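# Park a bicycle in a floor rack with Stretch

## Task

Put the bicycle into the floor-standing rack so one of its wheels sits in the slot, pushed up near the slot's closed end, with the kickstand raised fully. When finished the bike must be motionless and must touch nothing except the rack: no wall, furniture or loose item. The rack is loose on the floor and can slide. If the bike falls or is left leaning, the goal fails.

## Robot and tools

ROBOT. A Hello Robot Stretch 3 with one arm. It has a two-wheel differential base, a lift carriage riding a vertical mast, and a telescoping arm that sticks out to the robot's right side. The base cannot strafe; to move the gripper forward or back you drive the base. The footprint is 0.33 m long by 0.34 m wide with a rounded back. It pivots about the point midway between the drive wheels, 0.05 m behind the front edge. With the arm in and the wrist folded, a spin sweeps a 0.28 m radius circle; an unfolded, level wrist reaches beyond it. A passive caster sits about 0.24 m behind the wheel axle.

FRAMES. Base frame: origin on the floor between the drive wheels, x ahead, y to the left, z up, metres. hand_pose is reported in this frame, at the spot where closed fingertips meet. With all wrist joints at 0 its x axis points up, y back along the arm toward the mast, z toward the robot's rear. Odometry frame is the base frame as it was when the scene began. base_odometry counts wheel rotation only, so slip shows as motion; heading in rad, left positive, range -3.142 to 3.142.

TOOL move. One action per call. Fields:
- base: an object with exactly one key. translate_m: a relative drive distance in metres from where the base last reported itself, positive forward, -3 to 3. rotate_rad: a relative spin in radians, positive = left/counter-clockwise, -6.4 to 6.4. Base moves end after at most 14 s (time_out).
- joints: an object of absolute targets by name, any subset: lift_m 0 to 1.1; arm_m 0 to 0.52 (extension); wrist_yaw_rad -1.345 to 4.42 (0 = along the arm, positive swings toward the front); wrist_pitch_rad -1.57 to 0.451 (0 level, negative tips fingers down); wrist_roll_rad -2.911 to 2.918; gripper_m -0.089 to 0.179 (larger = wider; fingertip gap is roughly 0.007 m below the value when nearly shut, 0.025 m below when wide); head_pan_rad -3.953 to 1.73 (0 ahead, positive left, -1.57 looks along the arm); head_tilt_rad -1.53 to 0.419 (negative looks down). Metres or radians as named.
- pace: "default" or "max". Default/max top speeds: translate 0.12/0.30 m/s, rotate 0.76/1.90 rad/s, lift 0.11/0.15 m/s, arm 0.14/0.40 m/s. The base is capped at 0.10 m/s and 0.63 rad/s unless lift_m < 0.30, arm_m < 0.03 and wrist_yaw_rad > 2.54.
- contact_limits: object keyed arm_m, translate_m or rotate_rad, value an effort percent 1 to 100; that motion halts (contact_stop) once effort reaches it. Pair each key with its own command in the same action. For the base it watches both wheel efforts; each wheel stops separately, so the robot can swivel.
- servos: "reboot", sent alone, re-enables any servo that shut itself off.
- cameras: list from head_camera, nav_camera, wrist_camera, all; omitted/null/["all"] gives all, [] gives none.
- blocking: true/omitted waits until everything rests; false returns within about 0.5 s while motion continues. A later move overrides only the joints (or base) it names.
An action takes base and/or joints (plus optional pace, contact_limits) or servos by itself; nothing lasts over 15 s. Unknown keys make a call invalid; out-of-range numbers get it refused. A refused call or an unrequested stop blocks the remaining move, wait and finished_scene calls of that reply.

OTHER TOOLS. wait(seconds 0 to 10, cameras) lets time pass and reports state; it returns early when moves finish. stop(cameras) brakes all running motions; braked parts hold and may keep pressing. zoom_image(camera, region [x0,y0,x1,y1] pixels, at most 504x504) enlarges part of that camera's latest image. read_manual(section "licences") gives licence text only. finished_scene(scene = current scene number) ends the scene irreversibly; the bike must stay parked without the robot.

RESULTS. "move": done, or the worst status. base_status/joint_status: moving, done, off_target (resting short, maybe still pushing), contact_stop (lift or arm goes slack until commanded again), time_out, torque_fault (wrist/head servo limp until reboot). on_its_own lists uncommanded behaviour; "held at" is a target. motor_effort: percent, positive toward higher values, bracket = peak last action; positive wheel effort pushes forward. lidar_m: 12 distances in m for 30-degree sectors, first straight ahead then counter-clockwise (4th left, 7th rear, 10th right), plane 0.17 m high, "-" = nothing or closer than 0.15 m. wrist_depth_mm and head_depth_mm: 7x7 median depths. turned_by_wheels vs turned_by_imu: trust the IMU when they differ by over 0.15 rad. base_tilt in degrees, forward/right positive, a few degrees of bias. The head_camera image is rotated: turn it 90 degrees clockwise to view upright; nav_camera needs 90 degrees counter-clockwise.

CAUTIONS. Before folding the wrist (yaw to 3.0) or unfolding it, place lift 0.32 to 0.95, pitch -0.4, roll about 0; once folded the lift may go to 0.25. If yaw is under -0.4, keep pitch at -0.5 or below. Pushing an immovable object with the gripper above about 0.45 m, or driving while gripping or hooking something fixed, can topple the robot; if tilt appears, back the gripper off. Wrist and head have no contact stop and can fault from sustained strain. To grasp, command gripper_m below the object's width; release with at least 0.05 above it. Avoid dropping the bike, slamming it, shoving the rack hard, or leaving it leaning on anything.

Each tool is called by a JSON object that holds its "api" and its "payload".

## Session

{"api": "move", "payload": {"cameras": ["all"]}}

Scene clock: 0.00 s.
base_odometry: x=+0.000 y=+0.000 heading=+0.000
turned_by_wheels: +0.000
turned_by_imu: +0.000
base_tilt: forward=-1.3 right=-0.4
lidar_m: 2.06 1.91 1.08 0.72 0.67 0.67 0.85 1.80 1.84 2.35 2.00 2.00
head_depth_mm: 2141 3017 3082 3070 3058 2975 2176 / 2122 2795 2774 2748 2792 2734 2201 / 2105 2546 2539 2542 2534 2532 2222 / 2057 2351 2342 2339 2322 2336 2228 / 2053 2175 2181 2167 2168 2164 2135 / 1967 2025 2024 2020 2018 2010 1992 / 1873 1899 1893 1899 1886 1884 1885
base_status: not commanded
joint_positions: lift_m=+0.513 arm_m=+0.000 wrist_yaw_rad=+3.131 wrist_pitch_rad=-0.630 wrist_roll_rad=+0.000 gripper_m=+0.037 head_pan_rad=+0.000 head_tilt_rad=-0.004
joint_status: not commanded
measured_speeds: all 0
motor_effort: left_wheel=-0.2 right_wheel=+0.0 lift_m=+26.3 arm_m=-1.3 wrist_yaw_rad=+0.6 wrist_pitch_rad=+2.1 wrist_roll_rad=-0.3 gripper_m=+0.0 head_pan_rad=+0.4 head_tilt_rad=+1.6
hand_pose: x=-0.0193 y=+0.0479 z=+0.4810 quat_wxyz=(+0.223, +0.673, +0.216, +0.671) (m; base frame)
wrist_depth_mm: - - 153 - - - - / - - 171 - - - - / - - 194 - - - - / - 799 225 876 904 916 924 / 715 742 263 758 764 781 799 / 650 658 125 354 656 689 703 / 590 427 404 433 124 614 635
pictures: head_camera (sideways), nav_camera (sideways), wrist_camera

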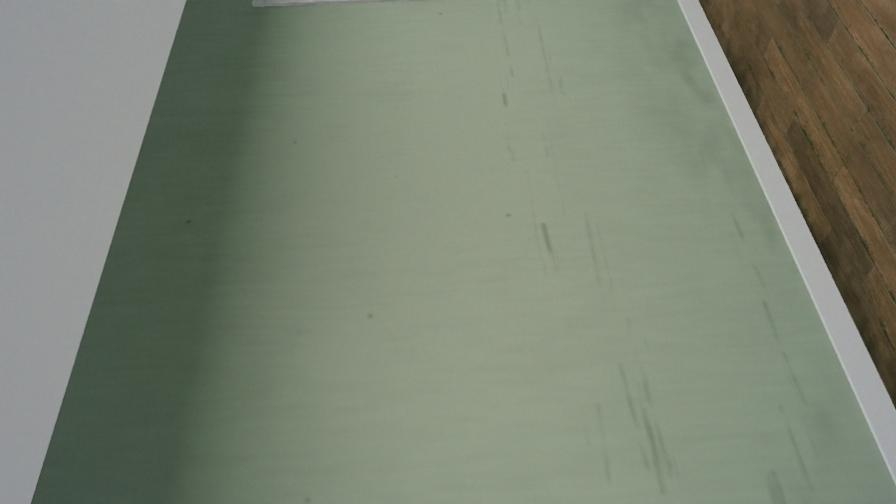

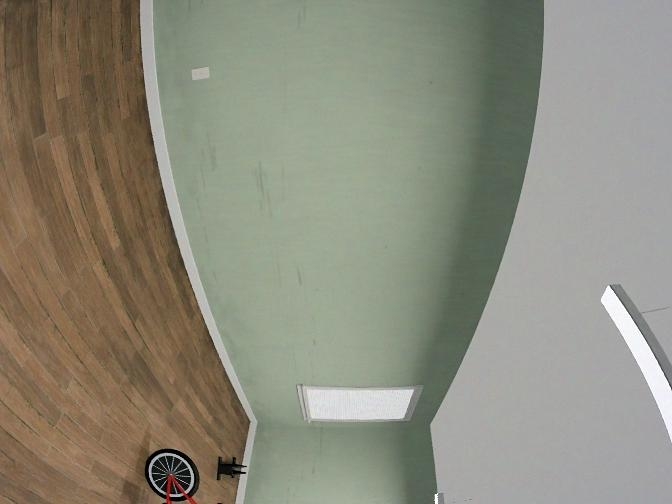

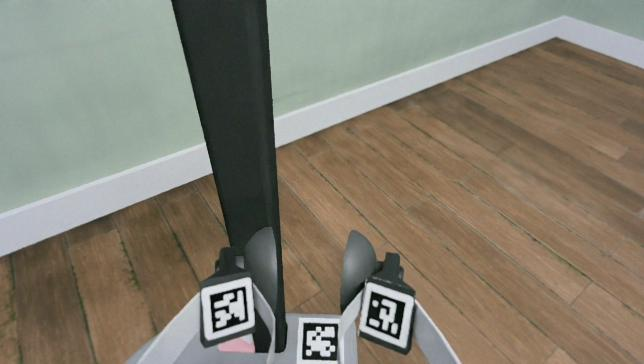

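{"api": "move", "payload": {"joints": {"head_pan_rad": -1.1, "head_tilt_rad": -0.45}}}

{"api": "move", "payload": {"joints": {"head_pan_rad": -2.0, "head_tilt_rad": -0.45}, "cameras": ["nav_camera", "head_camera"]}}

Scene clock: 4.10 s.
move: done
base_odometry: x=+0.000 y=+0.000 heading=+0.000
turned_by_wheels: +0.000
turned_by_imu: +0.000
base_tilt: forward=-1.4 right=-0.5
lidar_m: 2.06 1.91 1.08 0.72 0.66 0.67 0.85 1.80 1.85 2.35 2.00 2.01
head_depth_mm: 3365 3533 3640 2780 2042 1628 1335 / 3669 - - 2803 2058 1632 1355 / 3593 3904 - 2806 2096 1638 1357 / 3525 3831 - 2855 2097 1652 1359 / 3476 3711 - 2503 2114 1663 1372 / 3437 3716 3876 2652 2115 1672 1375 / 3339 3586 3816 2663 2119 1687 1384
base_status: not commanded
joint_positions: lift_m=+0.513 arm_m=+0.000 wrist_yaw_rad=+3.131 wrist_pitch_rad=-0.630 wrist_roll_rad=+0.000 gripper_m=+0.037 head_pan_rad=-1.092 head_tilt_rad=-0.444
joint_status: all done
measured_speeds: all 0
motor_effort: left_wheel=-0.1(0.7) right_wheel=+0.1(0.2) lift_m=+24.4(25.5) arm_m=-5.6(5.7) wrist_yaw_rad=+0.3(1.9) wrist_pitch_rad=+2.2(2.4) wrist_roll_rad=-0.3(0.3) gripper_m=+0.1(0.8) head_pan_rad=-3.5(7.4) head_tilt_rad=-2.4(4.2)
hand_pose: x=-0.0193 y=+0.0479 z=+0.4810 quat_wxyz=(+0.223, +0.673, +0.216, +0.671) (m; base frame)
wrist_depth_mm: - - 153 - - - - / - - 172 - - - - / - - 193 - - - - / - 806 223 852 890 907 917 / 708 737 262 767 775 782 796 / 643 658 125 355 649 690 706 / 581 427 400 426 124 619 623
pictures: head_camera (sideways), nav_camera (sideways), wrist_camera
camera_calibration:
head_camera: T_world_to_cam=[[-0.15932, 0.407274, -0.899303, 1.19792], [0.885432, 0.461818, 0.0522846, -0.0708612], [0.436608, -0.787942, -0.43419, 0.523909], [0, 0, 0, 1]] pos_world=[0.0248516, -0.0423458, 1.30847]
nav_camera: T_world_to_cam=[[0.203694, -0.383158, 0.900943, -1.13043], [-0.862443, -0.505755, -0.0201005, 0.0839931], [0.463358, -0.772918, -0.433471, 0.517499], [0, 0, 0, 1]] pos_world=[0.0629146, 0.00932964, 1.24446]
wrist_camera: T_world_to_cam=[[0.999254, 0.0170404, 0.0346705, -0.00117261], [0.0368421, -0.690345, -0.722541, 0.428554], [0.0116223, 0.723279, -0.690458, 0.459631], [0, 0, 0, 1]] pos_world=[-0.0199591, -0.0365719, 0.627044]

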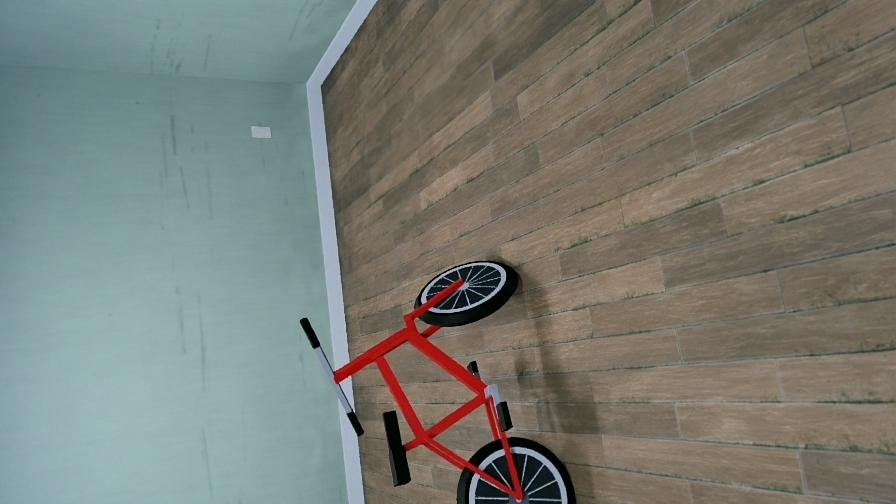

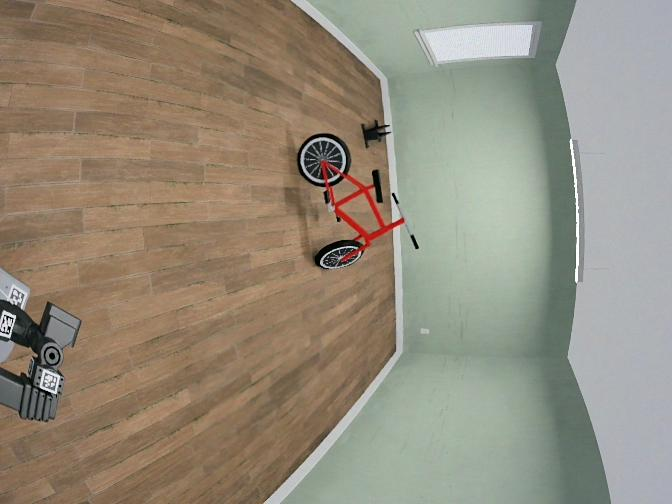

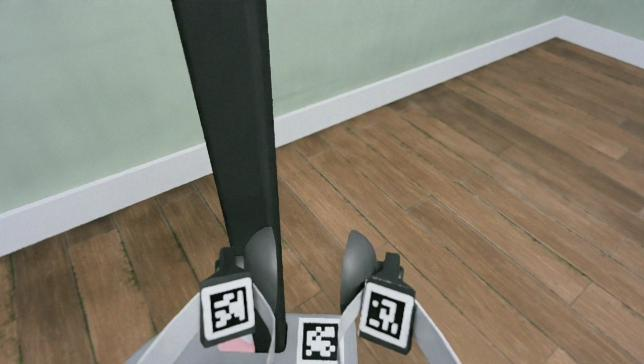

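Scene clock: 5.13 s.
move: done
base_odometry: x=+0.000 y=+0.000 heading=+0.000
turned_by_wheels: +0.000
turned_by_imu: +0.000
base_tilt: forward=-1.3 right=-0.5
lidar_m: 2.05 1.91 1.08 0.72 0.66 0.67 0.85 1.80 1.85 2.35 2.00 2.00
head_depth_mm: 1532 1640 1760 1905 1977 1624 1342 / 1595 1709 1849 2017 2060 1627 1350 / 1672 1806 1969 2147 2080 1639 1359 / 1764 1907 2066 2272 2092 1653 1360 / 1846 2011 2218 2441 2113 1669 1376 / 1934 2107 2332 2562 2136 1678 1386 / 2053 2236 2476 2682 2153 1683 1386
base_status: not commanded
joint_positions: lift_m=+0.513 arm_m=+0.000 wrist_yaw_rad=+3.131 wrist_pitch_rad=-0.630 wrist_roll_rad=+0.000 gripper_m=+0.037 head_pan_rad=-1.992 head_tilt_rad=-0.444
joint_status: all done
measured_speeds: all 0
motor_effort: left_wheel=+0.0(0.7) right_wheel=+0.1(0.2) lift_m=+24.6(25.5) arm_m=-7.5(7.5) wrist_yaw_rad=+0.4(1.2) wrist_pitch_rad=+2.1(2.3) wrist_roll_rad=-0.1(0.4) gripper_m=-0.5(0.8) head_pan_rad=-3.2(6.1) head_tilt_rad=-2.3(3.5)
hand_pose: x=-0.0193 y=+0.0479 z=+0.4810 quat_wxyz=(+0.223, +0.673, +0.216, +0.671) (m; base frame)
wrist_depth_mm: - - 154 - - - - / - - 172 - - - - / - - 193 - - - - / - 799 223 865 898 907 924 / 720 737 262 771 762 787 801 / 647 661 125 356 651 698 707 / 583 424 404 434 124 623 632
pictures: head_camera (sideways), nav_camera (sideways)
camera_calibration:
head_camera: T_world_to_cam=[[0.220098, 0.378196, -0.89918, 1.19544], [0.912142, -0.406526, 0.052285, -0.0710247], [-0.345766, -0.831688, -0.434444, 0.529011], [0, 0, 0, 1]] pos_world=[-0.0154152, -0.0410129, 1.30846]
nav_camera: T_world_to_cam=[[-0.173624, -0.397966, 0.900821, -1.12797], [-0.932272, 0.361199, -0.0201149, 0.0844378], [-0.31737, -0.843302, -0.433725, 0.522591], [0, 0, 0, 1]] pos_world=[0.0487313, -0.0386902, 1.24446]

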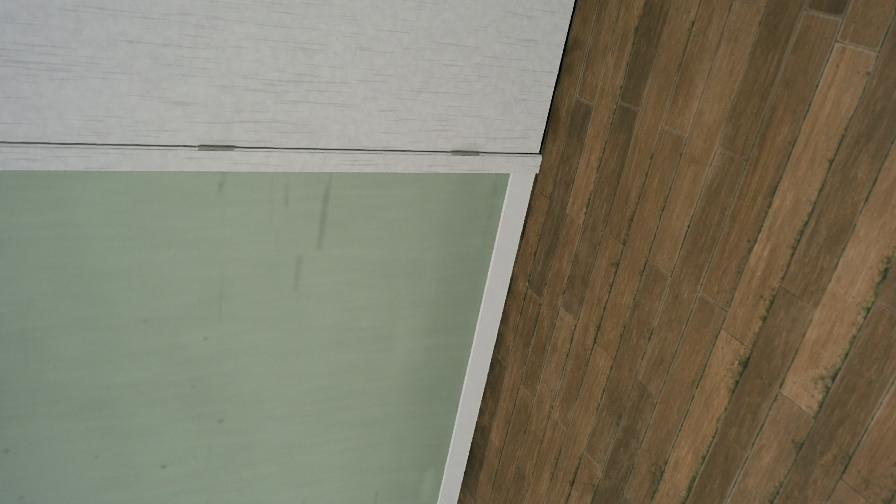

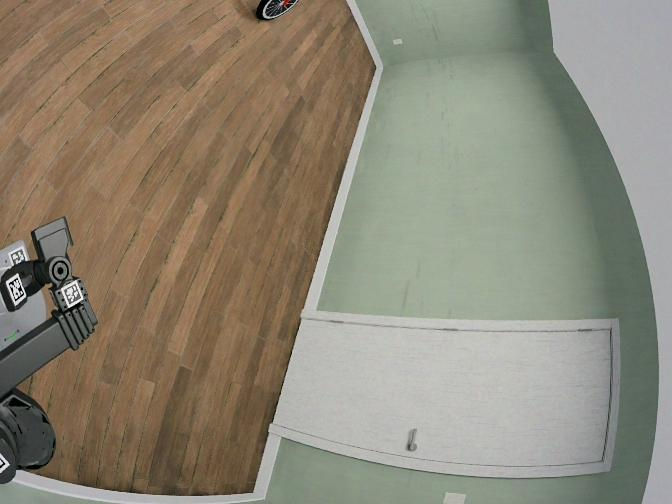

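{"api": "move", "payload": {"joints": {"head_pan_rad": -0.85, "head_tilt_rad": -0.3}, "cameras": ["nav_camera", "head_camera"]}}

{"api": "zoom_image", "payload": {"camera": "head_camera", "region": [350, 0, 854, 504]}}

Scene clock: 9.50 s.
move: done
base_odometry: x=+0.000 y=+0.000 heading=+0.000
turned_by_wheels: +0.000
turned_by_imu: +0.000
base_tilt: forward=-1.3 right=-0.4
lidar_m: 2.06 1.91 1.08 0.72 0.66 0.67 0.85 1.80 1.84 2.35 2.00 2.01
head_depth_mm: 3503 3690 3953 3721 2515 1869 1495 / 3462 3687 3960 3834 2374 1889 1506 / 3508 3685 - 3573 2333 1900 1511 / 3504 3693 - 3890 2357 1907 1522 / 3511 3757 - - 2190 1925 1523 / 3560 3705 - - 2284 1944 1539 / 3527 3758 - - 2653 1961 1551
base_status: not commanded
joint_positions: lift_m=+0.513 arm_m=+0.000 wrist_yaw_rad=+3.131 wrist_pitch_rad=-0.630 wrist_roll_rad=+0.000 gripper_m=+0.037 head_pan_rad=-0.858 head_tilt_rad=-0.310
joint_status: all done
measured_speeds: all 0
motor_effort: left_wheel=-0.2(0.7) right_wheel=+0.1(0.3) lift_m=+23.2(23.9) arm_m=-10.3(11.6) wrist_yaw_rad=+0.9(1.9) wrist_pitch_rad=+2.3(2.4) wrist_roll_rad=+0.2(0.5) gripper_m=+0.1(1.3) head_pan_rad=+3.6(8.5) head_tilt_rad=+4.2(6.2)
hand_pose: x=-0.0193 y=+0.0479 z=+0.4810 quat_wxyz=(+0.223, +0.673, +0.216, +0.671) (m; base frame)
wrist_depth_mm: - - 153 - - - - / - - 172 - - - - / - - 193 - - - - / - 801 224 884 890 903 921 / 711 738 263 760 765 789 798 / 646 654 125 357 655 693 698 / 582 427 403 434 124 617 625
pictures: head_camera (sideways), nav_camera (sideways)
camera_calibration:
head_camera: T_world_to_cam=[[-0.168128, 0.265564, -0.94932, 1.26325], [0.750085, 0.659326, 0.0515978, -0.0691505], [0.639614, -0.703396, -0.310047, 0.361115], [0, 0, 0, 1]] pos_world=[0.0332828, -0.0358746, 1.31476]
nav_camera: T_world_to_cam=[[0.205586, -0.231681, 0.95082, -1.19554], [-0.720659, -0.693167, -0.0130799, 0.0739911], [0.662107, -0.682527, -0.309468, 0.354913], [0, 0, 0, 1]] pos_world=[0.0641178, 0.0165418, 1.24754]

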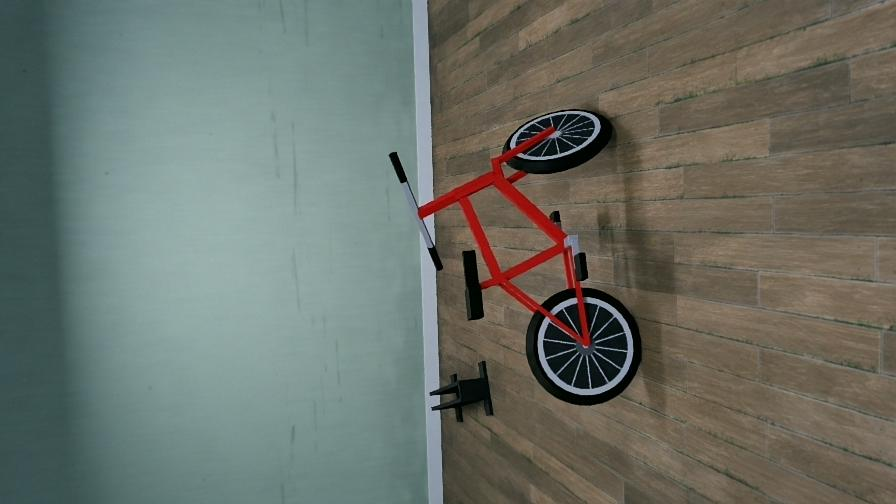

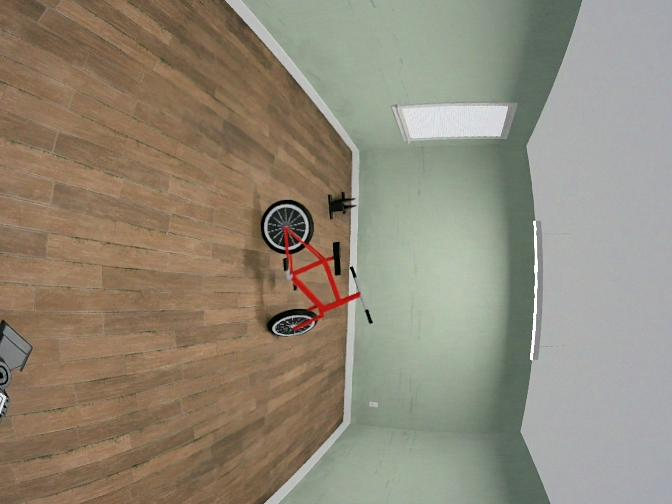

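Scaled by 1.000.

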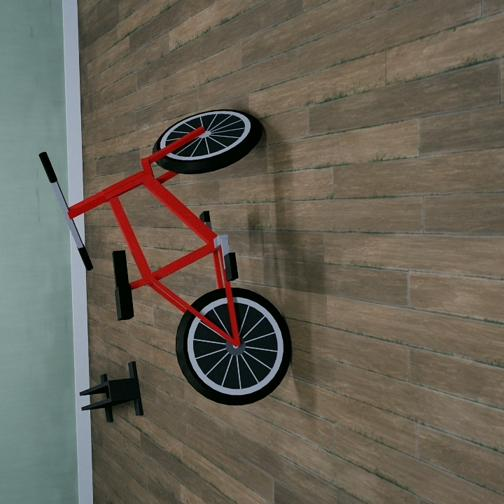

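{"api": "zoom_image", "payload": {"camera": "head_camera", "region": [400, 320, 540, 460]}}

{"api": "zoom_image", "payload": {"camera": "head_camera", "region": [370, 90, 660, 420]}}

Scaled by 3.600 from the camera's 896x504 image, which has a finer 1280x720 frame.

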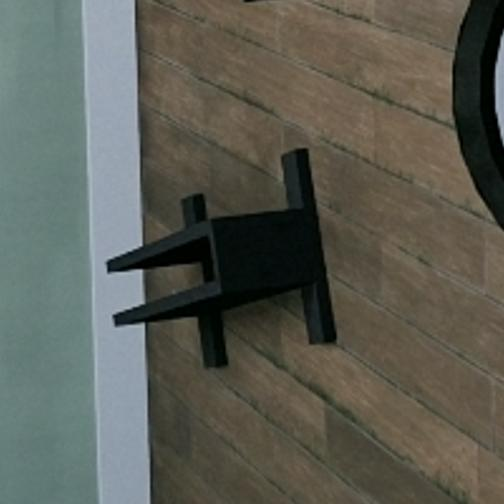

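Scaled by 1.527 from the camera's 896x504 image, which has a finer 1280x720 frame.

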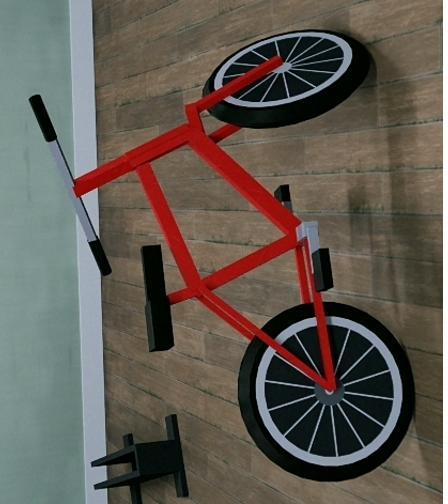

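{"api": "move", "payload": {"base": {"rotate_rad": -0.3}, "joints": {"lift_m": 0.28, "wrist_pitch_rad": -0.4}, "cameras": [], "pace": "max"}}

{"api": "move", "payload": {"base": {"translate_m": 1.6}, "joints": {"head_pan_rad": -0.55, "head_tilt_rad": -0.4}, "cameras": ["head_camera", "nav_camera"], "pace": "max"}}

{"api": "zoom_image", "payload": {"camera": "head_camera", "region": [300, 100, 700, 504]}}

Scene clock: 51.67 s.
move: done
base_odometry: x=+0.000 y=+0.000 heading=-0.300
turned_by_wheels: -0.300
turned_by_imu: -0.294
base_tilt: forward=-1.3 right=-0.5
lidar_m: 2.46 1.93 1.84 0.85 0.67 0.66 0.71 1.07 1.82 1.95 2.95 2.01
head_depth_mm: 3030 3171 3274 3323 2500 1878 1499 / 3641 3788 - 3830 2515 1888 1504 / 3739 - - 3902 2555 1898 1515 / 3611 3874 - - 2582 1912 1525 / 3578 3764 - - 2316 1926 1531 / 3464 3646 3890 3790 2500 1941 1543 / 3401 3598 3734 3821 2309 1959 1551
base_status: done
joint_positions: lift_m=+0.280 arm_m=+0.000 wrist_yaw_rad=+3.131 wrist_pitch_rad=-0.421 wrist_roll_rad=+0.000 gripper_m=+0.037 head_pan_rad=-0.858 head_tilt_rad=-0.310
joint_status: all done
measured_speeds: all 0
motor_effort: left_wheel=+3.6(9.3) right_wheel=-4.7(8.3) lift_m=+17.9(23.5) arm_m=-14.4(15.8) wrist_yaw_rad=+0.4(1.7) wrist_pitch_rad=+3.8(5.1) wrist_roll_rad=-0.1(0.4) gripper_m=-0.7(1.0) head_pan_rad=+3.8(4.8) head_tilt_rad=+4.0(5.0)
hand_pose: x=-0.0190 y=+0.0791 z=+0.2921 quat_wxyz=(+0.151, +0.692, +0.144, +0.691) (m; base frame)
wrist_depth_mm: - - 141 - - - - / - - 153 - - - - / - - 166 992 - - - / - 690 184 755 776 799 819 / 577 591 199 621 633 637 663 / 492 510 125 310 500 537 541 / 265 265 255 267 123 460 465
pictures: none
No camera images: "cameras" was empty.

Scene clock: 58.37 s.
move: done
base_odometry: x=+1.529 y=-0.472 heading=-0.300
turned_by_wheels: +0.000
turned_by_imu: +0.008
base_tilt: forward=-1.3 right=-0.5
lidar_m: 1.23 0.98 0.96 1.04 1.57 1.94 2.10 2.81 2.78 0.88 0.73 2.63
head_depth_mm: 2368 2528 2706 2849 2192 1697 1393 / 2367 2545 2739 2915 2211 1709 1400 / 2381 2554 2752 2896 2220 1727 1409 / 2390 2547 2746 2920 2251 1733 1411 / 2411 2564 2789 2914 2244 1751 1422 / 2409 2598 2800 2943 2270 1766 1423 / 2414 2546 2525 2537 2246 1765 1431
base_status: done
joint_positions: lift_m=+0.280 arm_m=+0.000 wrist_yaw_rad=+3.131 wrist_pitch_rad=-0.420 wrist_roll_rad=+0.000 gripper_m=+0.037 head_pan_rad=-0.558 head_tilt_rad=-0.395
joint_status: all done
measured_speeds: all 0
motor_effort: left_wheel=+0.1(11.7) right_wheel=-1.3(6.4) lift_m=+21.2(21.7) arm_m=-10.8(15.3) wrist_yaw_rad=+0.9(1.7) wrist_pitch_rad=+3.8(4.1) wrist_roll_rad=+0.0(0.5) gripper_m=+0.8(1.2) head_pan_rad=+4.4(7.2) head_tilt_rad=-2.1(3.8)
hand_pose: x=-0.0190 y=+0.0791 z=+0.2921 quat_wxyz=(+0.151, +0.692, +0.144, +0.691) (m; base frame)
wrist_depth_mm: - - 144 - - - - / - - 155 - - - - / 899 912 170 965 - - - / 706 720 184 762 774 803 780 / 584 586 198 615 628 640 654 / 485 512 125 308 493 536 542 / 264 266 254 269 123 457 466
pictures: head_camera (sideways), nav_camera (sideways)
camera_calibration:
head_camera: T_world_to_cam=[[-0.307036, 0.246393, -0.919249, 1.22484], [0.5254, 0.849256, 0.0521446, -0.068486], [0.793526, -0.466964, -0.390207, 0.464496], [0, 0, 0, 1]] pos_world=[0.0434638, -0.0267278, 1.31076]
nav_camera: T_world_to_cam=[[0.332914, -0.203021, 0.920842, -1.15718], [-0.484629, -0.874542, -0.0176039, 0.0784394], [0.80889, -0.440407, -0.389538, 0.45822], [0, 0, 0, 1]] pos_world=[0.0526078, 0.0354689, 1.24546]

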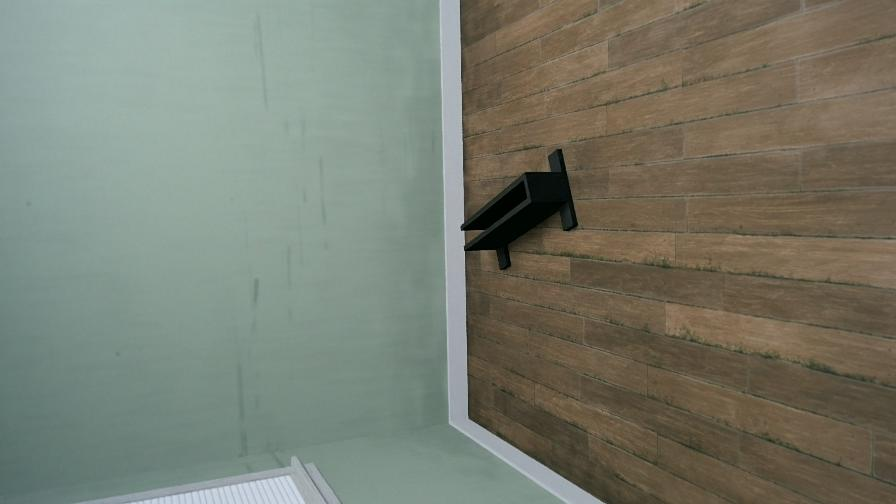

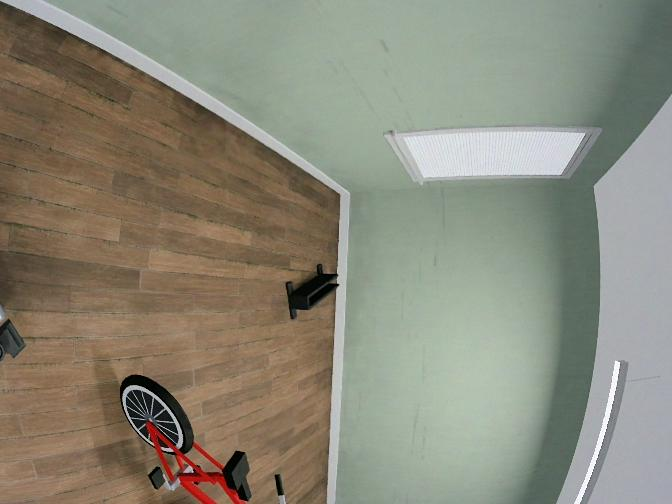

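Scaled by 1.248 from the camera's 896x504 image, which has a finer 1280x720 frame.

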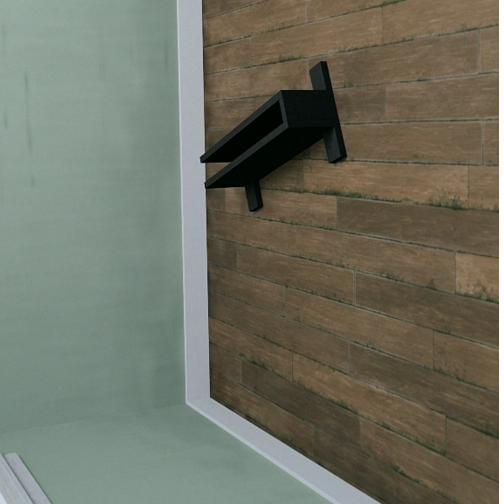

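{"api": "move", "payload": {"base": {"rotate_rad": -0.285}, "joints": {"head_pan_rad": -1.9, "head_tilt_rad": -0.45}, "cameras": ["head_camera", "nav_camera"], "pace": "max"}}

{"api": "move", "payload": {"base": {"translate_m": 1.3}, "joints": {"head_pan_rad": -0.9, "head_tilt_rad": -0.6}, "cameras": ["head_camera", "nav_camera"], "pace": "max"}}

Scene clock: 108.63 s.
move: done
base_odometry: x=+1.529 y=-0.472 heading=-0.585
turned_by_wheels: -0.285
turned_by_imu: -0.279
base_tilt: forward=-1.4 right=-0.4
lidar_m: 1.66 1.06 0.97 0.97 1.19 1.94 1.96 2.40 2.79 1.31 0.73 2.80
head_depth_mm: 2359 2550 2755 2751 2046 1628 1342 / 2388 2569 2795 2825 2059 1633 1349 / 2366 2569 2761 2830 2076 1644 1360 / 2368 2549 2781 2830 2081 1659 1363 / 2378 2560 2784 2881 2116 1664 1376 / 2386 2597 2787 2939 2111 1676 1376 / 2356 2566 2764 2911 2152 1675 1388
base_status: done
joint_positions: lift_m=+0.280 arm_m=+0.000 wrist_yaw_rad=+3.131 wrist_pitch_rad=-0.420 wrist_roll_rad=+0.000 gripper_m=+0.037 head_pan_rad=-1.892 head_tilt_rad=-0.445
joint_status: all done
measured_speeds: all 0
motor_effort: left_wheel=+1.6(10.2) right_wheel=-3.5(9.4) lift_m=+23.7(24.0) arm_m=-9.6(10.4) wrist_yaw_rad=+0.7(0.9) wrist_pitch_rad=+3.7(4.1) wrist_roll_rad=-0.2(0.3) gripper_m=+0.7(1.3) head_pan_rad=-3.3(7.6) head_tilt_rad=-1.9(4.0)
hand_pose: x=-0.0190 y=+0.0791 z=+0.2921 quat_wxyz=(+0.151, +0.692, +0.144, +0.691) (m; base frame)
wrist_depth_mm: - - 144 - - - - / - - 155 - - - - / 907 916 170 - - - - / 716 716 184 758 778 800 802 / 584 595 198 617 626 645 646 / 496 516 125 310 495 541 541 / 265 265 254 266 123 455 468
pictures: head_camera (sideways), nav_camera (sideways)
camera_calibration:
head_camera: T_world_to_cam=[[0.181486, 0.398927, -0.898844, 1.19524], [0.948137, -0.313533, 0.0522863, -0.0712458], [-0.260958, -0.861716, -0.435139, 0.529399], [0, 0, 0, 1]] pos_world=[-0.0112176, -0.0429596, 1.30842]
nav_camera: T_world_to_cam=[[-0.133272, -0.413963, 0.900485, -1.12778], [-0.963652, 0.266399, -0.0201545, 0.0846807], [-0.231545, -0.87044, -0.43442, 0.522971], [0, 0, 0, 1]] pos_world=[0.0523926, -0.0342018, 1.24444]

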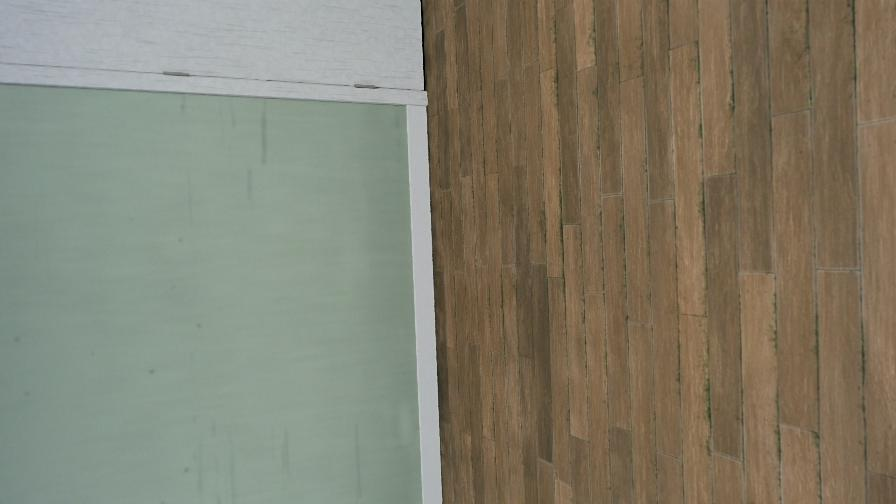

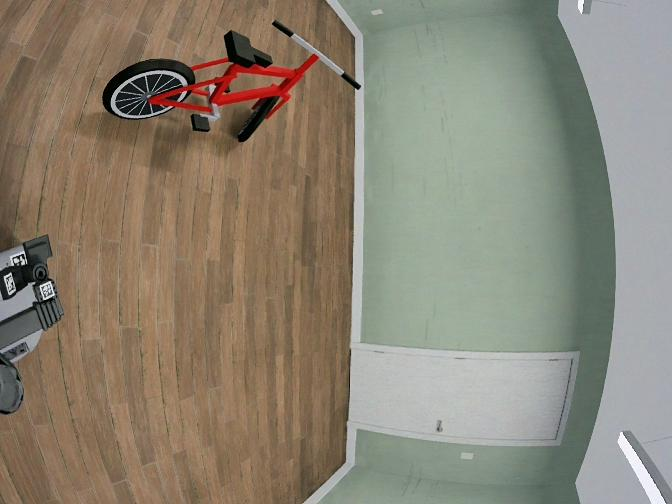

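Scene clock: 114.33 s.
move: done
base_odometry: x=+2.613 y=-1.190 heading=-0.585
turned_by_wheels: +0.000
turned_by_imu: +0.007
base_tilt: forward=-1.4 right=-0.5
lidar_m: 0.87 0.56 0.51 0.51 0.63 1.25 3.16 0.95 1.09 2.74 1.75 1.60
head_depth_mm: 1981 2215 2534 2177 1739 1438 1234 / 1846 2060 2313 2183 1726 1449 1234 / 1719 1907 2128 2208 1749 1451 1242 / 1623 1787 1983 2132 1752 1391 1248 / 1530 1673 1845 2022 1770 1451 1253 / 1452 1573 1730 1907 1665 1480 1253 / 1374 1490 1620 1793 1785 1483 1262
base_status: done
joint_positions: lift_m=+0.280 arm_m=+0.000 wrist_yaw_rad=+3.131 wrist_pitch_rad=-0.420 wrist_roll_rad=+0.000 gripper_m=+0.037 head_pan_rad=-0.908 head_tilt_rad=-0.593
joint_status: all done
measured_speeds: all 0
motor_effort: left_wheel=+1.6(11.3) right_wheel=+0.4(6.2) lift_m=+27.7(27.7) arm_m=-8.8(9.8) wrist_yaw_rad=-0.3(1.8) wrist_pitch_rad=+3.8(4.2) wrist_roll_rad=-0.1(0.6) gripper_m=+0.4(1.2) head_pan_rad=+3.6(7.3) head_tilt_rad=-3.7(4.5)
hand_pose: x=-0.0190 y=+0.0791 z=+0.2921 quat_wxyz=(+0.151, +0.692, +0.144, +0.691) (m; base frame)
wrist_depth_mm: - 672 143 536 491 452 420 / - - 155 578 529 484 445 / 845 - 169 623 569 515 473 / 717 718 183 690 591 552 509 / 580 590 199 616 608 595 527 / 497 511 124 311 496 537 534 / 266 264 256 267 123 456 465
pictures: head_camera (sideways), nav_camera (sideways)
camera_calibration:
head_camera: T_world_to_cam=[[-0.310105, 0.472726, -0.824843, 1.10173], [0.791037, 0.609558, 0.0519488, -0.0698381], [0.527347, -0.636372, -0.562971, 0.690916], [0, 0, 0, 1]] pos_world=[0.0325436, -0.0385665, 1.30135]
nav_camera: T_world_to_cam=[[0.349488, -0.441115, 0.826605, -1.03437], [-0.757814, -0.651891, -0.0274769, 0.0929535], [0.550977, -0.61681, -0.562111, 0.684343], [0, 0, 0, 1]] pos_world=[0.0548851, 0.0264272, 1.24225]

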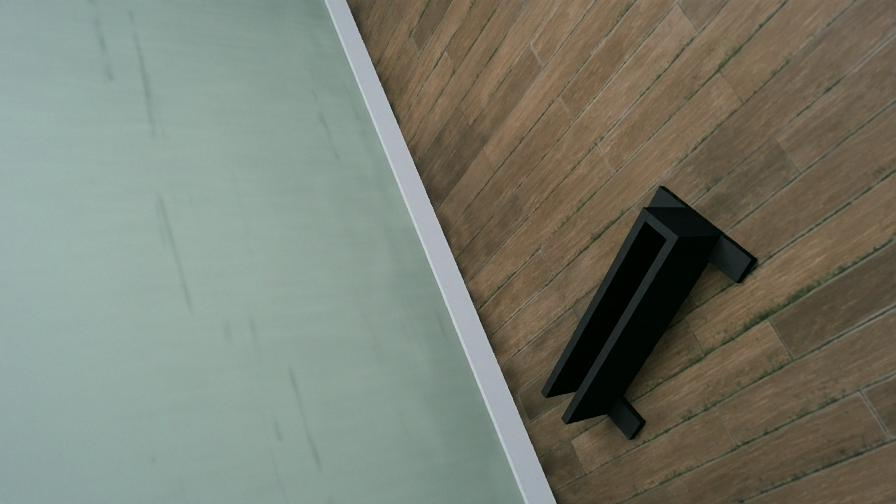

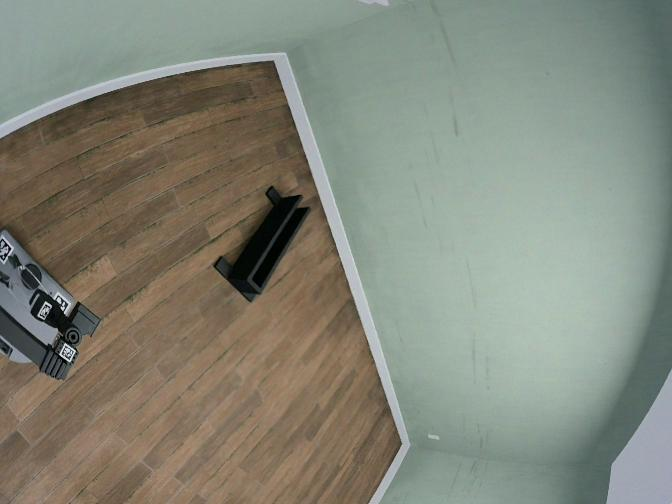

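{"api": "zoom_image", "payload": {"camera": "head_camera", "region": [520, 170, 780, 450]}}

Scaled by 1.800 from the camera's 896x504 image, which has a finer 1280x720 frame.

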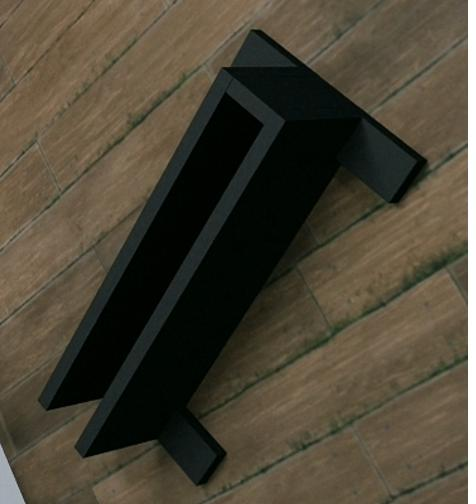

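{"api": "move", "payload": {"base": {"rotate_rad": -0.245}, "joints": {"lift_m": 0.28}, "cameras": [], "pace": "max"}}

{"api": "move", "payload": {"base": {"translate_m": 0.866}, "cameras": [], "pace": "max"}}

{"api": "move", "payload": {"base": {"rotate_rad": 0.245}, "joints": {"lift_m": 0.5, "head_pan_rad": -1.57, "head_tilt_rad": -0.9}, "cameras": ["head_camera"], "pace": "max"}}

Scene clock: 152.73 s.
move: done
base_odometry: x=+2.613 y=-1.190 heading=-0.829
turned_by_wheels: -0.245
turned_by_imu: -0.239
base_tilt: forward=-1.3 right=-0.5
lidar_m: 1.35 0.64 0.51 0.51 0.55 0.83 3.14 3.40 0.95 1.67 2.03 1.61
head_depth_mm: 2796 3185 2921 2173 1722 1434 1230 / 2472 2790 2909 2186 1738 1447 1233 / 2210 2447 2708 2202 1753 1455 1241 / 1994 2198 2433 2221 1769 1459 1249 / 1829 1978 2168 2236 1774 1397 1255 / 1667 1803 1943 2081 1789 1399 1257 / 1542 1658 1788 1933 1791 1436 1263
base_status: done
joint_positions: lift_m=+0.280 arm_m=+0.000 wrist_yaw_rad=+3.131 wrist_pitch_rad=-0.420 wrist_roll_rad=+0.000 gripper_m=+0.037 head_pan_rad=-0.908 head_tilt_rad=-0.593
joint_status: all done
measured_speeds: all 0
motor_effort: left_wheel=+3.0(10.5) right_wheel=-4.4(9.3) lift_m=+29.9(30.3) arm_m=-7.9(8.6) wrist_yaw_rad=+0.6(1.2) wrist_pitch_rad=+3.8(4.0) wrist_roll_rad=-0.3(0.4) gripper_m=-0.1(0.7) head_pan_rad=+3.9(4.6) head_tilt_rad=-3.7(3.7)
hand_pose: x=-0.0190 y=+0.0791 z=+0.2921 quat_wxyz=(+0.151, +0.692, +0.144, +0.691) (m; base frame)
wrist_depth_mm: 562 533 144 506 493 478 463 / 603 580 156 547 529 509 495 / 654 636 170 588 569 556 538 / 679 686 183 - 606 587 580 / 585 585 199 619 608 617 612 / 498 515 125 309 497 533 548 / 266 264 255 266 124 457 463
pictures: none
No camera images: "cameras" was empty.

Scene clock: 156.93 s.
move: done
base_odometry: x=+3.198 y=-1.828 heading=-0.829
turned_by_wheels: +0.000
turned_by_imu: +0.005
base_tilt: forward=-1.3 right=-0.5
lidar_m: 0.74 0.50 0.40 0.40 0.43 0.65 3.98 1.64 1.84 1.97 0.94 0.75
head_depth_mm: 1283 1458 1697 1966 1724 1439 1230 / 1127 1266 1438 1673 1736 1446 1231 / 1001 1108 1245 1413 1603 1453 1143 / 903 996 1095 1228 1389 1442 1245 / 826 895 980 1084 1207 1354 1251 / 756 813 887 970 1069 1195 1234 / 699 748 809 877 958 1055 1165
base_status: done
joint_positions: lift_m=+0.280 arm_m=+0.000 wrist_yaw_rad=+3.131 wrist_pitch_rad=-0.420 wrist_roll_rad=+0.000 gripper_m=+0.037 head_pan_rad=-0.908 head_tilt_rad=-0.593
joint_status: not commanded
measured_speeds: all 0
motor_effort: left_wheel=+0.1(11.3) right_wheel=-1.6(6.1) lift_m=+33.1(33.1) arm_m=-8.4(9.4) wrist_yaw_rad=-0.4(1.7) wrist_pitch_rad=+3.5(4.2) wrist_roll_rad=-0.3(0.4) gripper_m=+0.7(1.2) head_pan_rad=+3.9(4.5) head_tilt_rad=-3.5(3.8)
hand_pose: x=-0.0190 y=+0.0791 z=+0.2921 quat_wxyz=(+0.151, +0.692, +0.144, +0.691) (m; base frame)
wrist_depth_mm: 444 432 143 406 394 385 372 / 491 472 156 439 422 412 400 / 535 520 170 481 462 445 431 / 580 562 184 522 497 480 469 / 578 573 199 - - 513 501 / 494 513 125 311 496 519 528 / 265 265 255 266 124 462 466
pictures: none
No camera images: "cameras" was empty.

Scene clock: 159.20 s.
move: done
base_odometry: x=+3.198 y=-1.828 heading=-0.585
turned_by_wheels: +0.245
turned_by_imu: +0.240
base_tilt: forward=-1.4 right=-0.5
lidar_m: 0.68 0.44 0.40 0.40 0.49 0.99 1.65 1.68 3.32 1.26 0.81 0.74
head_depth_mm: 2755 2207 1855 1597 1397 1236 1084 / 2783 2224 1852 1595 1400 1223 495 / 2598 2257 1875 1609 1400 1230 541 / 2045 2155 1872 1615 1410 1228 562 / 1597 1765 1817 1619 1412 1235 1133 / 1311 1425 1550 1591 1422 1258 1137 / 1109 1192 1280 1392 1394 1263 1134
base_status: done
joint_positions: lift_m=+0.500 arm_m=+0.000 wrist_yaw_rad=+3.131 wrist_pitch_rad=-0.419 wrist_roll_rad=+0.000 gripper_m=+0.037 head_pan_rad=-1.562 head_tilt_rad=-0.889
joint_status: all done
measured_speeds: all 0
motor_effort: left_wheel=-2.4(9.4) right_wheel=+3.8(8.4) lift_m=+35.3(39.2) arm_m=-9.4(9.9) wrist_yaw_rad=-0.4(1.3) wrist_pitch_rad=+3.7(4.0) wrist_roll_rad=-0.1(0.4) gripper_m=+0.5(1.1) head_pan_rad=-3.5(5.7) head_tilt_rad=-4.9(6.0)
hand_pose: x=-0.0190 y=+0.0793 z=+0.5124 quat_wxyz=(+0.151, +0.692, +0.144, +0.691) (m; base frame)
wrist_depth_mm: 596 542 144 431 395 366 338 / 659 599 155 465 426 387 360 / - 669 169 509 455 412 382 / - - 183 557 496 445 405 / 894 829 198 600 535 484 433 / 763 785 125 144 544 522 469 / 653 651 250 656 123 568 515
pictures: head_camera (sideways)
camera_calibration:
head_camera: T_world_to_cam=[[0.039322, 0.780053, -0.624476, 0.838463], [0.99878, -0.012005, 0.0478954, -0.0658089], [0.0298641, -0.625598, -0.779574, 0.975684], [0, 0, 0, 1]] pos_world=[0.0036206, -0.0444503, 1.28737]

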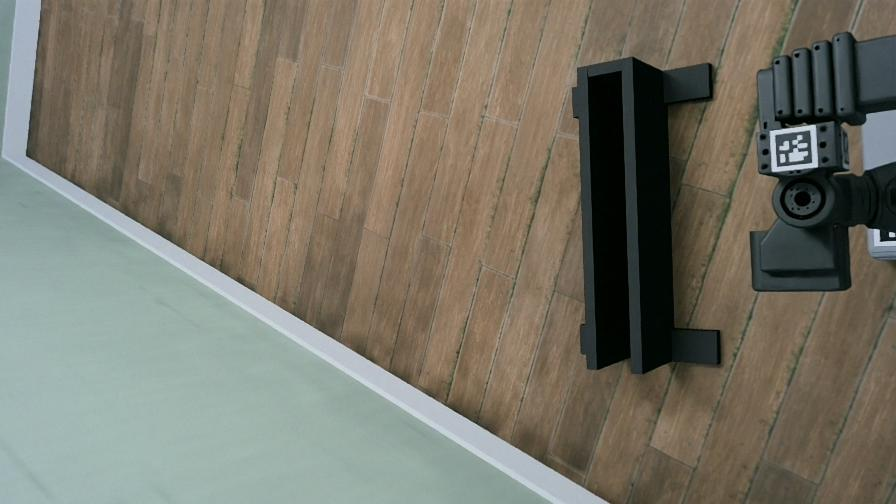

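{"api": "move", "payload": {"joints": {"wrist_yaw_rad": 0, "wrist_pitch_rad": -0.4, "head_tilt_rad": -0.9}, "cameras": [], "pace": "max"}}

{"api": "move", "payload": {"joints": {"wrist_pitch_rad": -1.57, "wrist_roll_rad": 1.57, "gripper_m": 0.179, "arm_m": 0.38}, "cameras": ["head_camera", "wrist_camera"], "pace": "max"}}

Scene clock: 167.17 s.
move: done
base_odometry: x=+3.198 y=-1.828 heading=-0.585
turned_by_wheels: +0.000
turned_by_imu: +0.000
base_tilt: forward=-1.3 right=-0.4
lidar_m: 0.68 0.44 0.40 0.40 0.49 0.99 1.64 1.68 3.34 1.26 0.81 0.74
head_depth_mm: 2751 2221 1847 1599 1396 1235 1083 / 2779 2235 1857 1592 1399 1225 494 / 2591 2243 1867 1607 1398 1205 525 / 2034 2143 1883 1608 1412 1203 1108 / 1605 1773 1827 1618 1418 1237 1131 / 1311 1423 1552 1586 1422 1256 1133 / 1112 1192 1285 1392 1397 1258 1135
base_status: not commanded
joint_positions: lift_m=+0.500 arm_m=+0.000 wrist_yaw_rad=+0.003 wrist_pitch_rad=-0.419 wrist_roll_rad=+0.000 gripper_m=+0.037 head_pan_rad=-1.562 head_tilt_rad=-0.889
joint_status: all done
measured_speeds: all 0
motor_effort: left_wheel=-2.6(3.1) right_wheel=+3.4(3.9) lift_m=+33.8(35.0) arm_m=-11.1(11.8) wrist_yaw_rad=-2.0(4.5) wrist_pitch_rad=+3.5(4.9) wrist_roll_rad=-0.2(0.4) gripper_m=+0.1(1.4) head_pan_rad=-3.4(4.1) head_tilt_rad=-5.1(5.8)
hand_pose: x=-0.0209 y=-0.3692 z=+0.5124 quat_wxyz=(+0.692, +0.148, -0.691, -0.147) (m; base frame)
wrist_depth_mm: 594 743 - - - - - / 617 786 - - - - - / 642 818 - - - - - / 658 832 - - - - - / 675 863 941 929 959 983 - / 708 783 125 740 757 815 831 / 659 667 539 557 124 696 714
pictures: none
No camera images: "cameras" was empty.

Scene clock: 169.40 s.
move: done
base_odometry: x=+3.198 y=-1.828 heading=-0.585
turned_by_wheels: +0.000
turned_by_imu: +0.000
base_tilt: forward=-1.3 right=-0.5
lidar_m: 0.68 0.44 0.40 0.40 0.49 0.99 1.64 1.68 3.33 1.26 0.81 0.74
head_depth_mm: 2758 2219 1853 1590 1392 1236 1086 / 2780 2227 1856 1591 651 553 503 / 2605 2241 1873 747 1280 1225 1120 / 2054 2143 1871 1549 1221 1232 1126 / 1601 1768 1816 1618 1410 1229 1127 / 1318 1427 1560 1587 1417 1258 1132 / 1113 1195 1286 1391 1396 1263 1135
base_status: not commanded
joint_positions: lift_m=+0.500 arm_m=+0.380 wrist_yaw_rad=+0.000 wrist_pitch_rad=-1.547 wrist_roll_rad=+1.566 gripper_m=+0.179 head_pan_rad=-1.562 head_tilt_rad=-0.889
joint_status: all done
joint sent to its limit — wrist_pitch_rad, lower limit.
measured_speeds: all 0
motor_effort: left_wheel=-2.3(3.2) right_wheel=+3.6(3.9) lift_m=+32.9(34.3) arm_m=+15.8(25.8) wrist_yaw_rad=+0.2(3.1) wrist_pitch_rad=-1.4(3.1) wrist_roll_rad=+1.1(2.6) gripper_m=+0.2(82.1) head_pan_rad=-3.2(4.0) head_tilt_rad=-5.0(5.7)
hand_pose: x=-0.0215 y=-0.5066 z=+0.3820 quat_wxyz=(+0.002, +0.001, -0.715, -0.699) (m; base frame)
wrist_depth_mm: 507 505 480 504 511 512 506 / 515 515 507 516 519 520 421 / 525 528 519 528 537 527 410 / 532 538 531 539 538 538 407 / 546 542 515 551 550 551 403 / 117 561 540 560 561 138 556 / 116 570 575 577 576 119 114
pictures: head_camera (sideways), wrist_camera
camera_calibration:
head_camera: T_world_to_cam=[[0.0397277, 0.780166, -0.62431, 0.838245], [0.998774, -0.0125361, 0.0478909, -0.065803], [0.0295364, -0.625448, -0.779707, 0.975859], [0, 0, 0, 1]] pos_world=[0.0035974, -0.0444459, 1.28736]
wrist_camera: T_world_to_cam=[[-0.0473463, 0.998577, -0.0245387, 0.511294], [0.990394, 0.050125, 0.128867, 0.0447777], [0.129913, -0.0182016, -0.991358, 0.534175], [0, 0, 0, 1]] pos_world=[-0.0895361, -0.503088, 0.536335]

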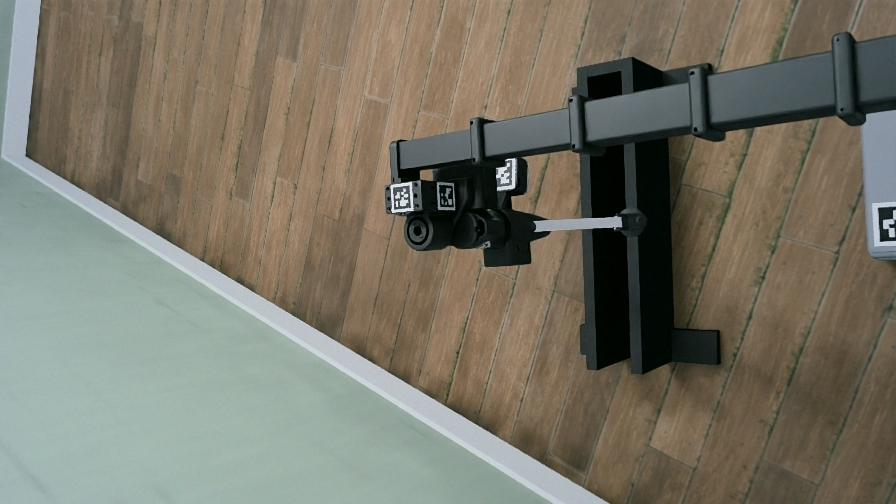

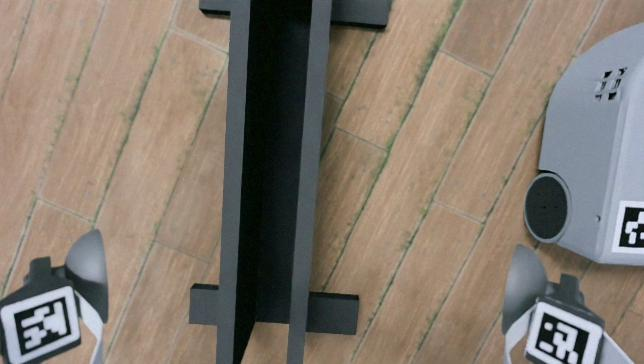

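{"api": "move", "payload": {"joints": {"arm_m": 0.452}, "cameras": []}}

{"api": "move", "payload": {"joints": {"lift_m": 0.32}, "cameras": ["head_camera", "wrist_camera"]}}

Scene clock: 176.83 s.
move: done
base_odometry: x=+3.198 y=-1.828 heading=-0.585
turned_by_wheels: +0.000
turned_by_imu: +0.000
base_tilt: forward=-1.3 right=-0.5
lidar_m: 0.68 0.44 0.40 0.40 0.50 0.99 1.65 1.68 3.32 1.26 0.81 0.74
head_depth_mm: 2755 2207 1852 1588 1392 1241 1086 / 2806 2230 1856 1591 629 546 503 / 2611 2243 1867 801 1284 1227 1123 / 2051 2148 1872 882 1279 1231 1125 / 1600 1776 1828 1616 1411 1234 1126 / 1315 1424 1569 1584 1418 1259 1137 / 1113 1194 1280 1391 1401 1267 1134
base_status: not commanded
joint_positions: lift_m=+0.500 arm_m=+0.452 wrist_yaw_rad=+0.000 wrist_pitch_rad=-1.547 wrist_roll_rad=+1.566 gripper_m=+0.179 head_pan_rad=-1.562 head_tilt_rad=-0.889
joint_status: all done
measured_speeds: all 0
motor_effort: left_wheel=-2.9(3.1) right_wheel=+3.8(3.9) lift_m=+31.3(32.8) arm_m=+16.2(21.9) wrist_yaw_rad=+0.1(1.5) wrist_pitch_rad=-1.4(1.9) wrist_roll_rad=+1.2(1.4) gripper_m=+0.3(1.4) head_pan_rad=-3.1(3.8) head_tilt_rad=-5.2(5.4)
hand_pose: x=-0.0215 y=-0.5786 z=+0.3820 quat_wxyz=(+0.002, +0.001, -0.715, -0.699) (m; base frame)
wrist_depth_mm: 503 507 506 479 512 507 510 / 516 518 519 367 524 520 521 / 522 523 526 375 528 531 503 / 533 531 534 459 538 543 494 / 542 545 554 - 553 550 507 / 117 557 556 397 553 138 565 / 116 577 574 422 574 119 114
pictures: none
No camera images: "cameras" was empty.

Scene clock: 179.30 s.
move: done
base_odometry: x=+3.198 y=-1.828 heading=-0.585
turned_by_wheels: +0.000
turned_by_imu: +0.000
base_tilt: forward=-1.3 right=-0.4
lidar_m: 0.68 0.44 0.40 0.40 0.49 0.99 1.64 1.68 3.34 1.26 0.82 0.74
head_depth_mm: 2764 2230 1845 1591 1389 1239 1118 / 2780 2233 1863 1594 1390 1198 657 / 2604 2233 1863 1541 955 1209 1120 / 2034 2145 1875 1608 1224 1232 1126 / 1604 1775 1825 1615 1410 1238 1132 / 1312 1423 1559 1582 1412 1257 1130 / 1113 1196 1283 1392 1399 1262 1137
base_status: not commanded
joint_positions: lift_m=+0.320 arm_m=+0.452 wrist_yaw_rad=+0.000 wrist_pitch_rad=-1.547 wrist_roll_rad=+1.566 gripper_m=+0.179 head_pan_rad=-1.562 head_tilt_rad=-0.889
joint_status: all done
measured_speeds: all 0
motor_effort: left_wheel=-2.5(3.2) right_wheel=+3.9(3.9) lift_m=+16.8(27.4) arm_m=+15.5(16.8) wrist_yaw_rad=+0.4(1.9) wrist_pitch_rad=-1.6(1.8) wrist_roll_rad=+1.2(1.4) gripper_m=+0.3(1.3) head_pan_rad=-3.1(4.1) head_tilt_rad=-4.5(5.6)
hand_pose: x=-0.0215 y=-0.5786 z=+0.2020 quat_wxyz=(+0.002, +0.001, -0.715, -0.699) (m; base frame)
wrist_depth_mm: 334 338 337 187 189 340 341 / 342 342 345 191 193 348 348 / 349 350 350 195 197 355 355 / 354 358 358 199 201 363 359 / 364 366 365 203 244 368 371 / 117 374 372 253 227 138 378 / 116 379 380 - 377 119 114
pictures: head_camera (sideways), wrist_camera
camera_calibration:
head_camera: T_world_to_cam=[[0.0397278, 0.780165, -0.62431, 0.838245], [0.998774, -0.0125362, 0.0478909, -0.065803], [0.0295364, -0.625448, -0.779707, 0.975859], [0, 0, 0, 1]] pos_world=[0.00359739, -0.0444459, 1.28736]
wrist_camera: T_world_to_cam=[[-0.0473464, 0.99858, -0.02443, 0.578727], [0.990394, 0.0501112, 0.128872, 0.0715718], [0.129913, -0.0180937, -0.99136, 0.354486], [0, 0, 0, 1]] pos_world=[-0.0895361, -0.575077, 0.356338]

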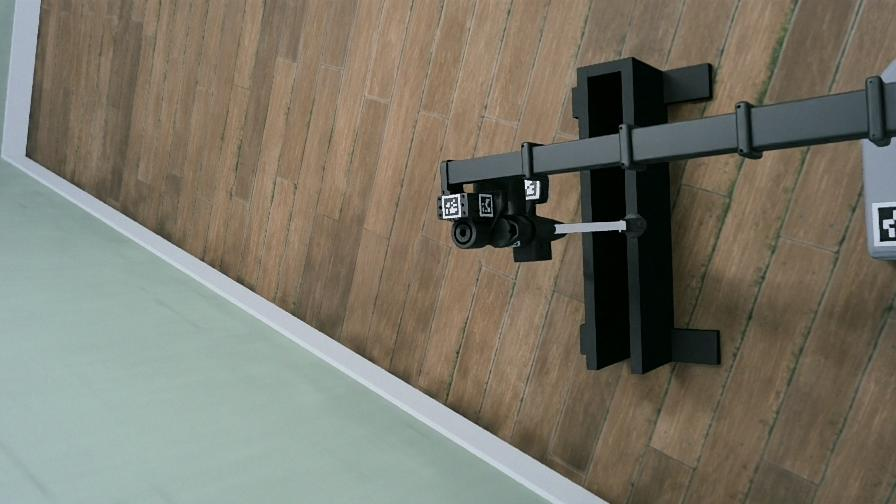

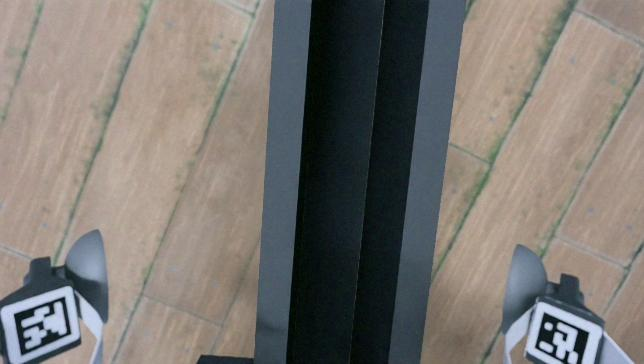

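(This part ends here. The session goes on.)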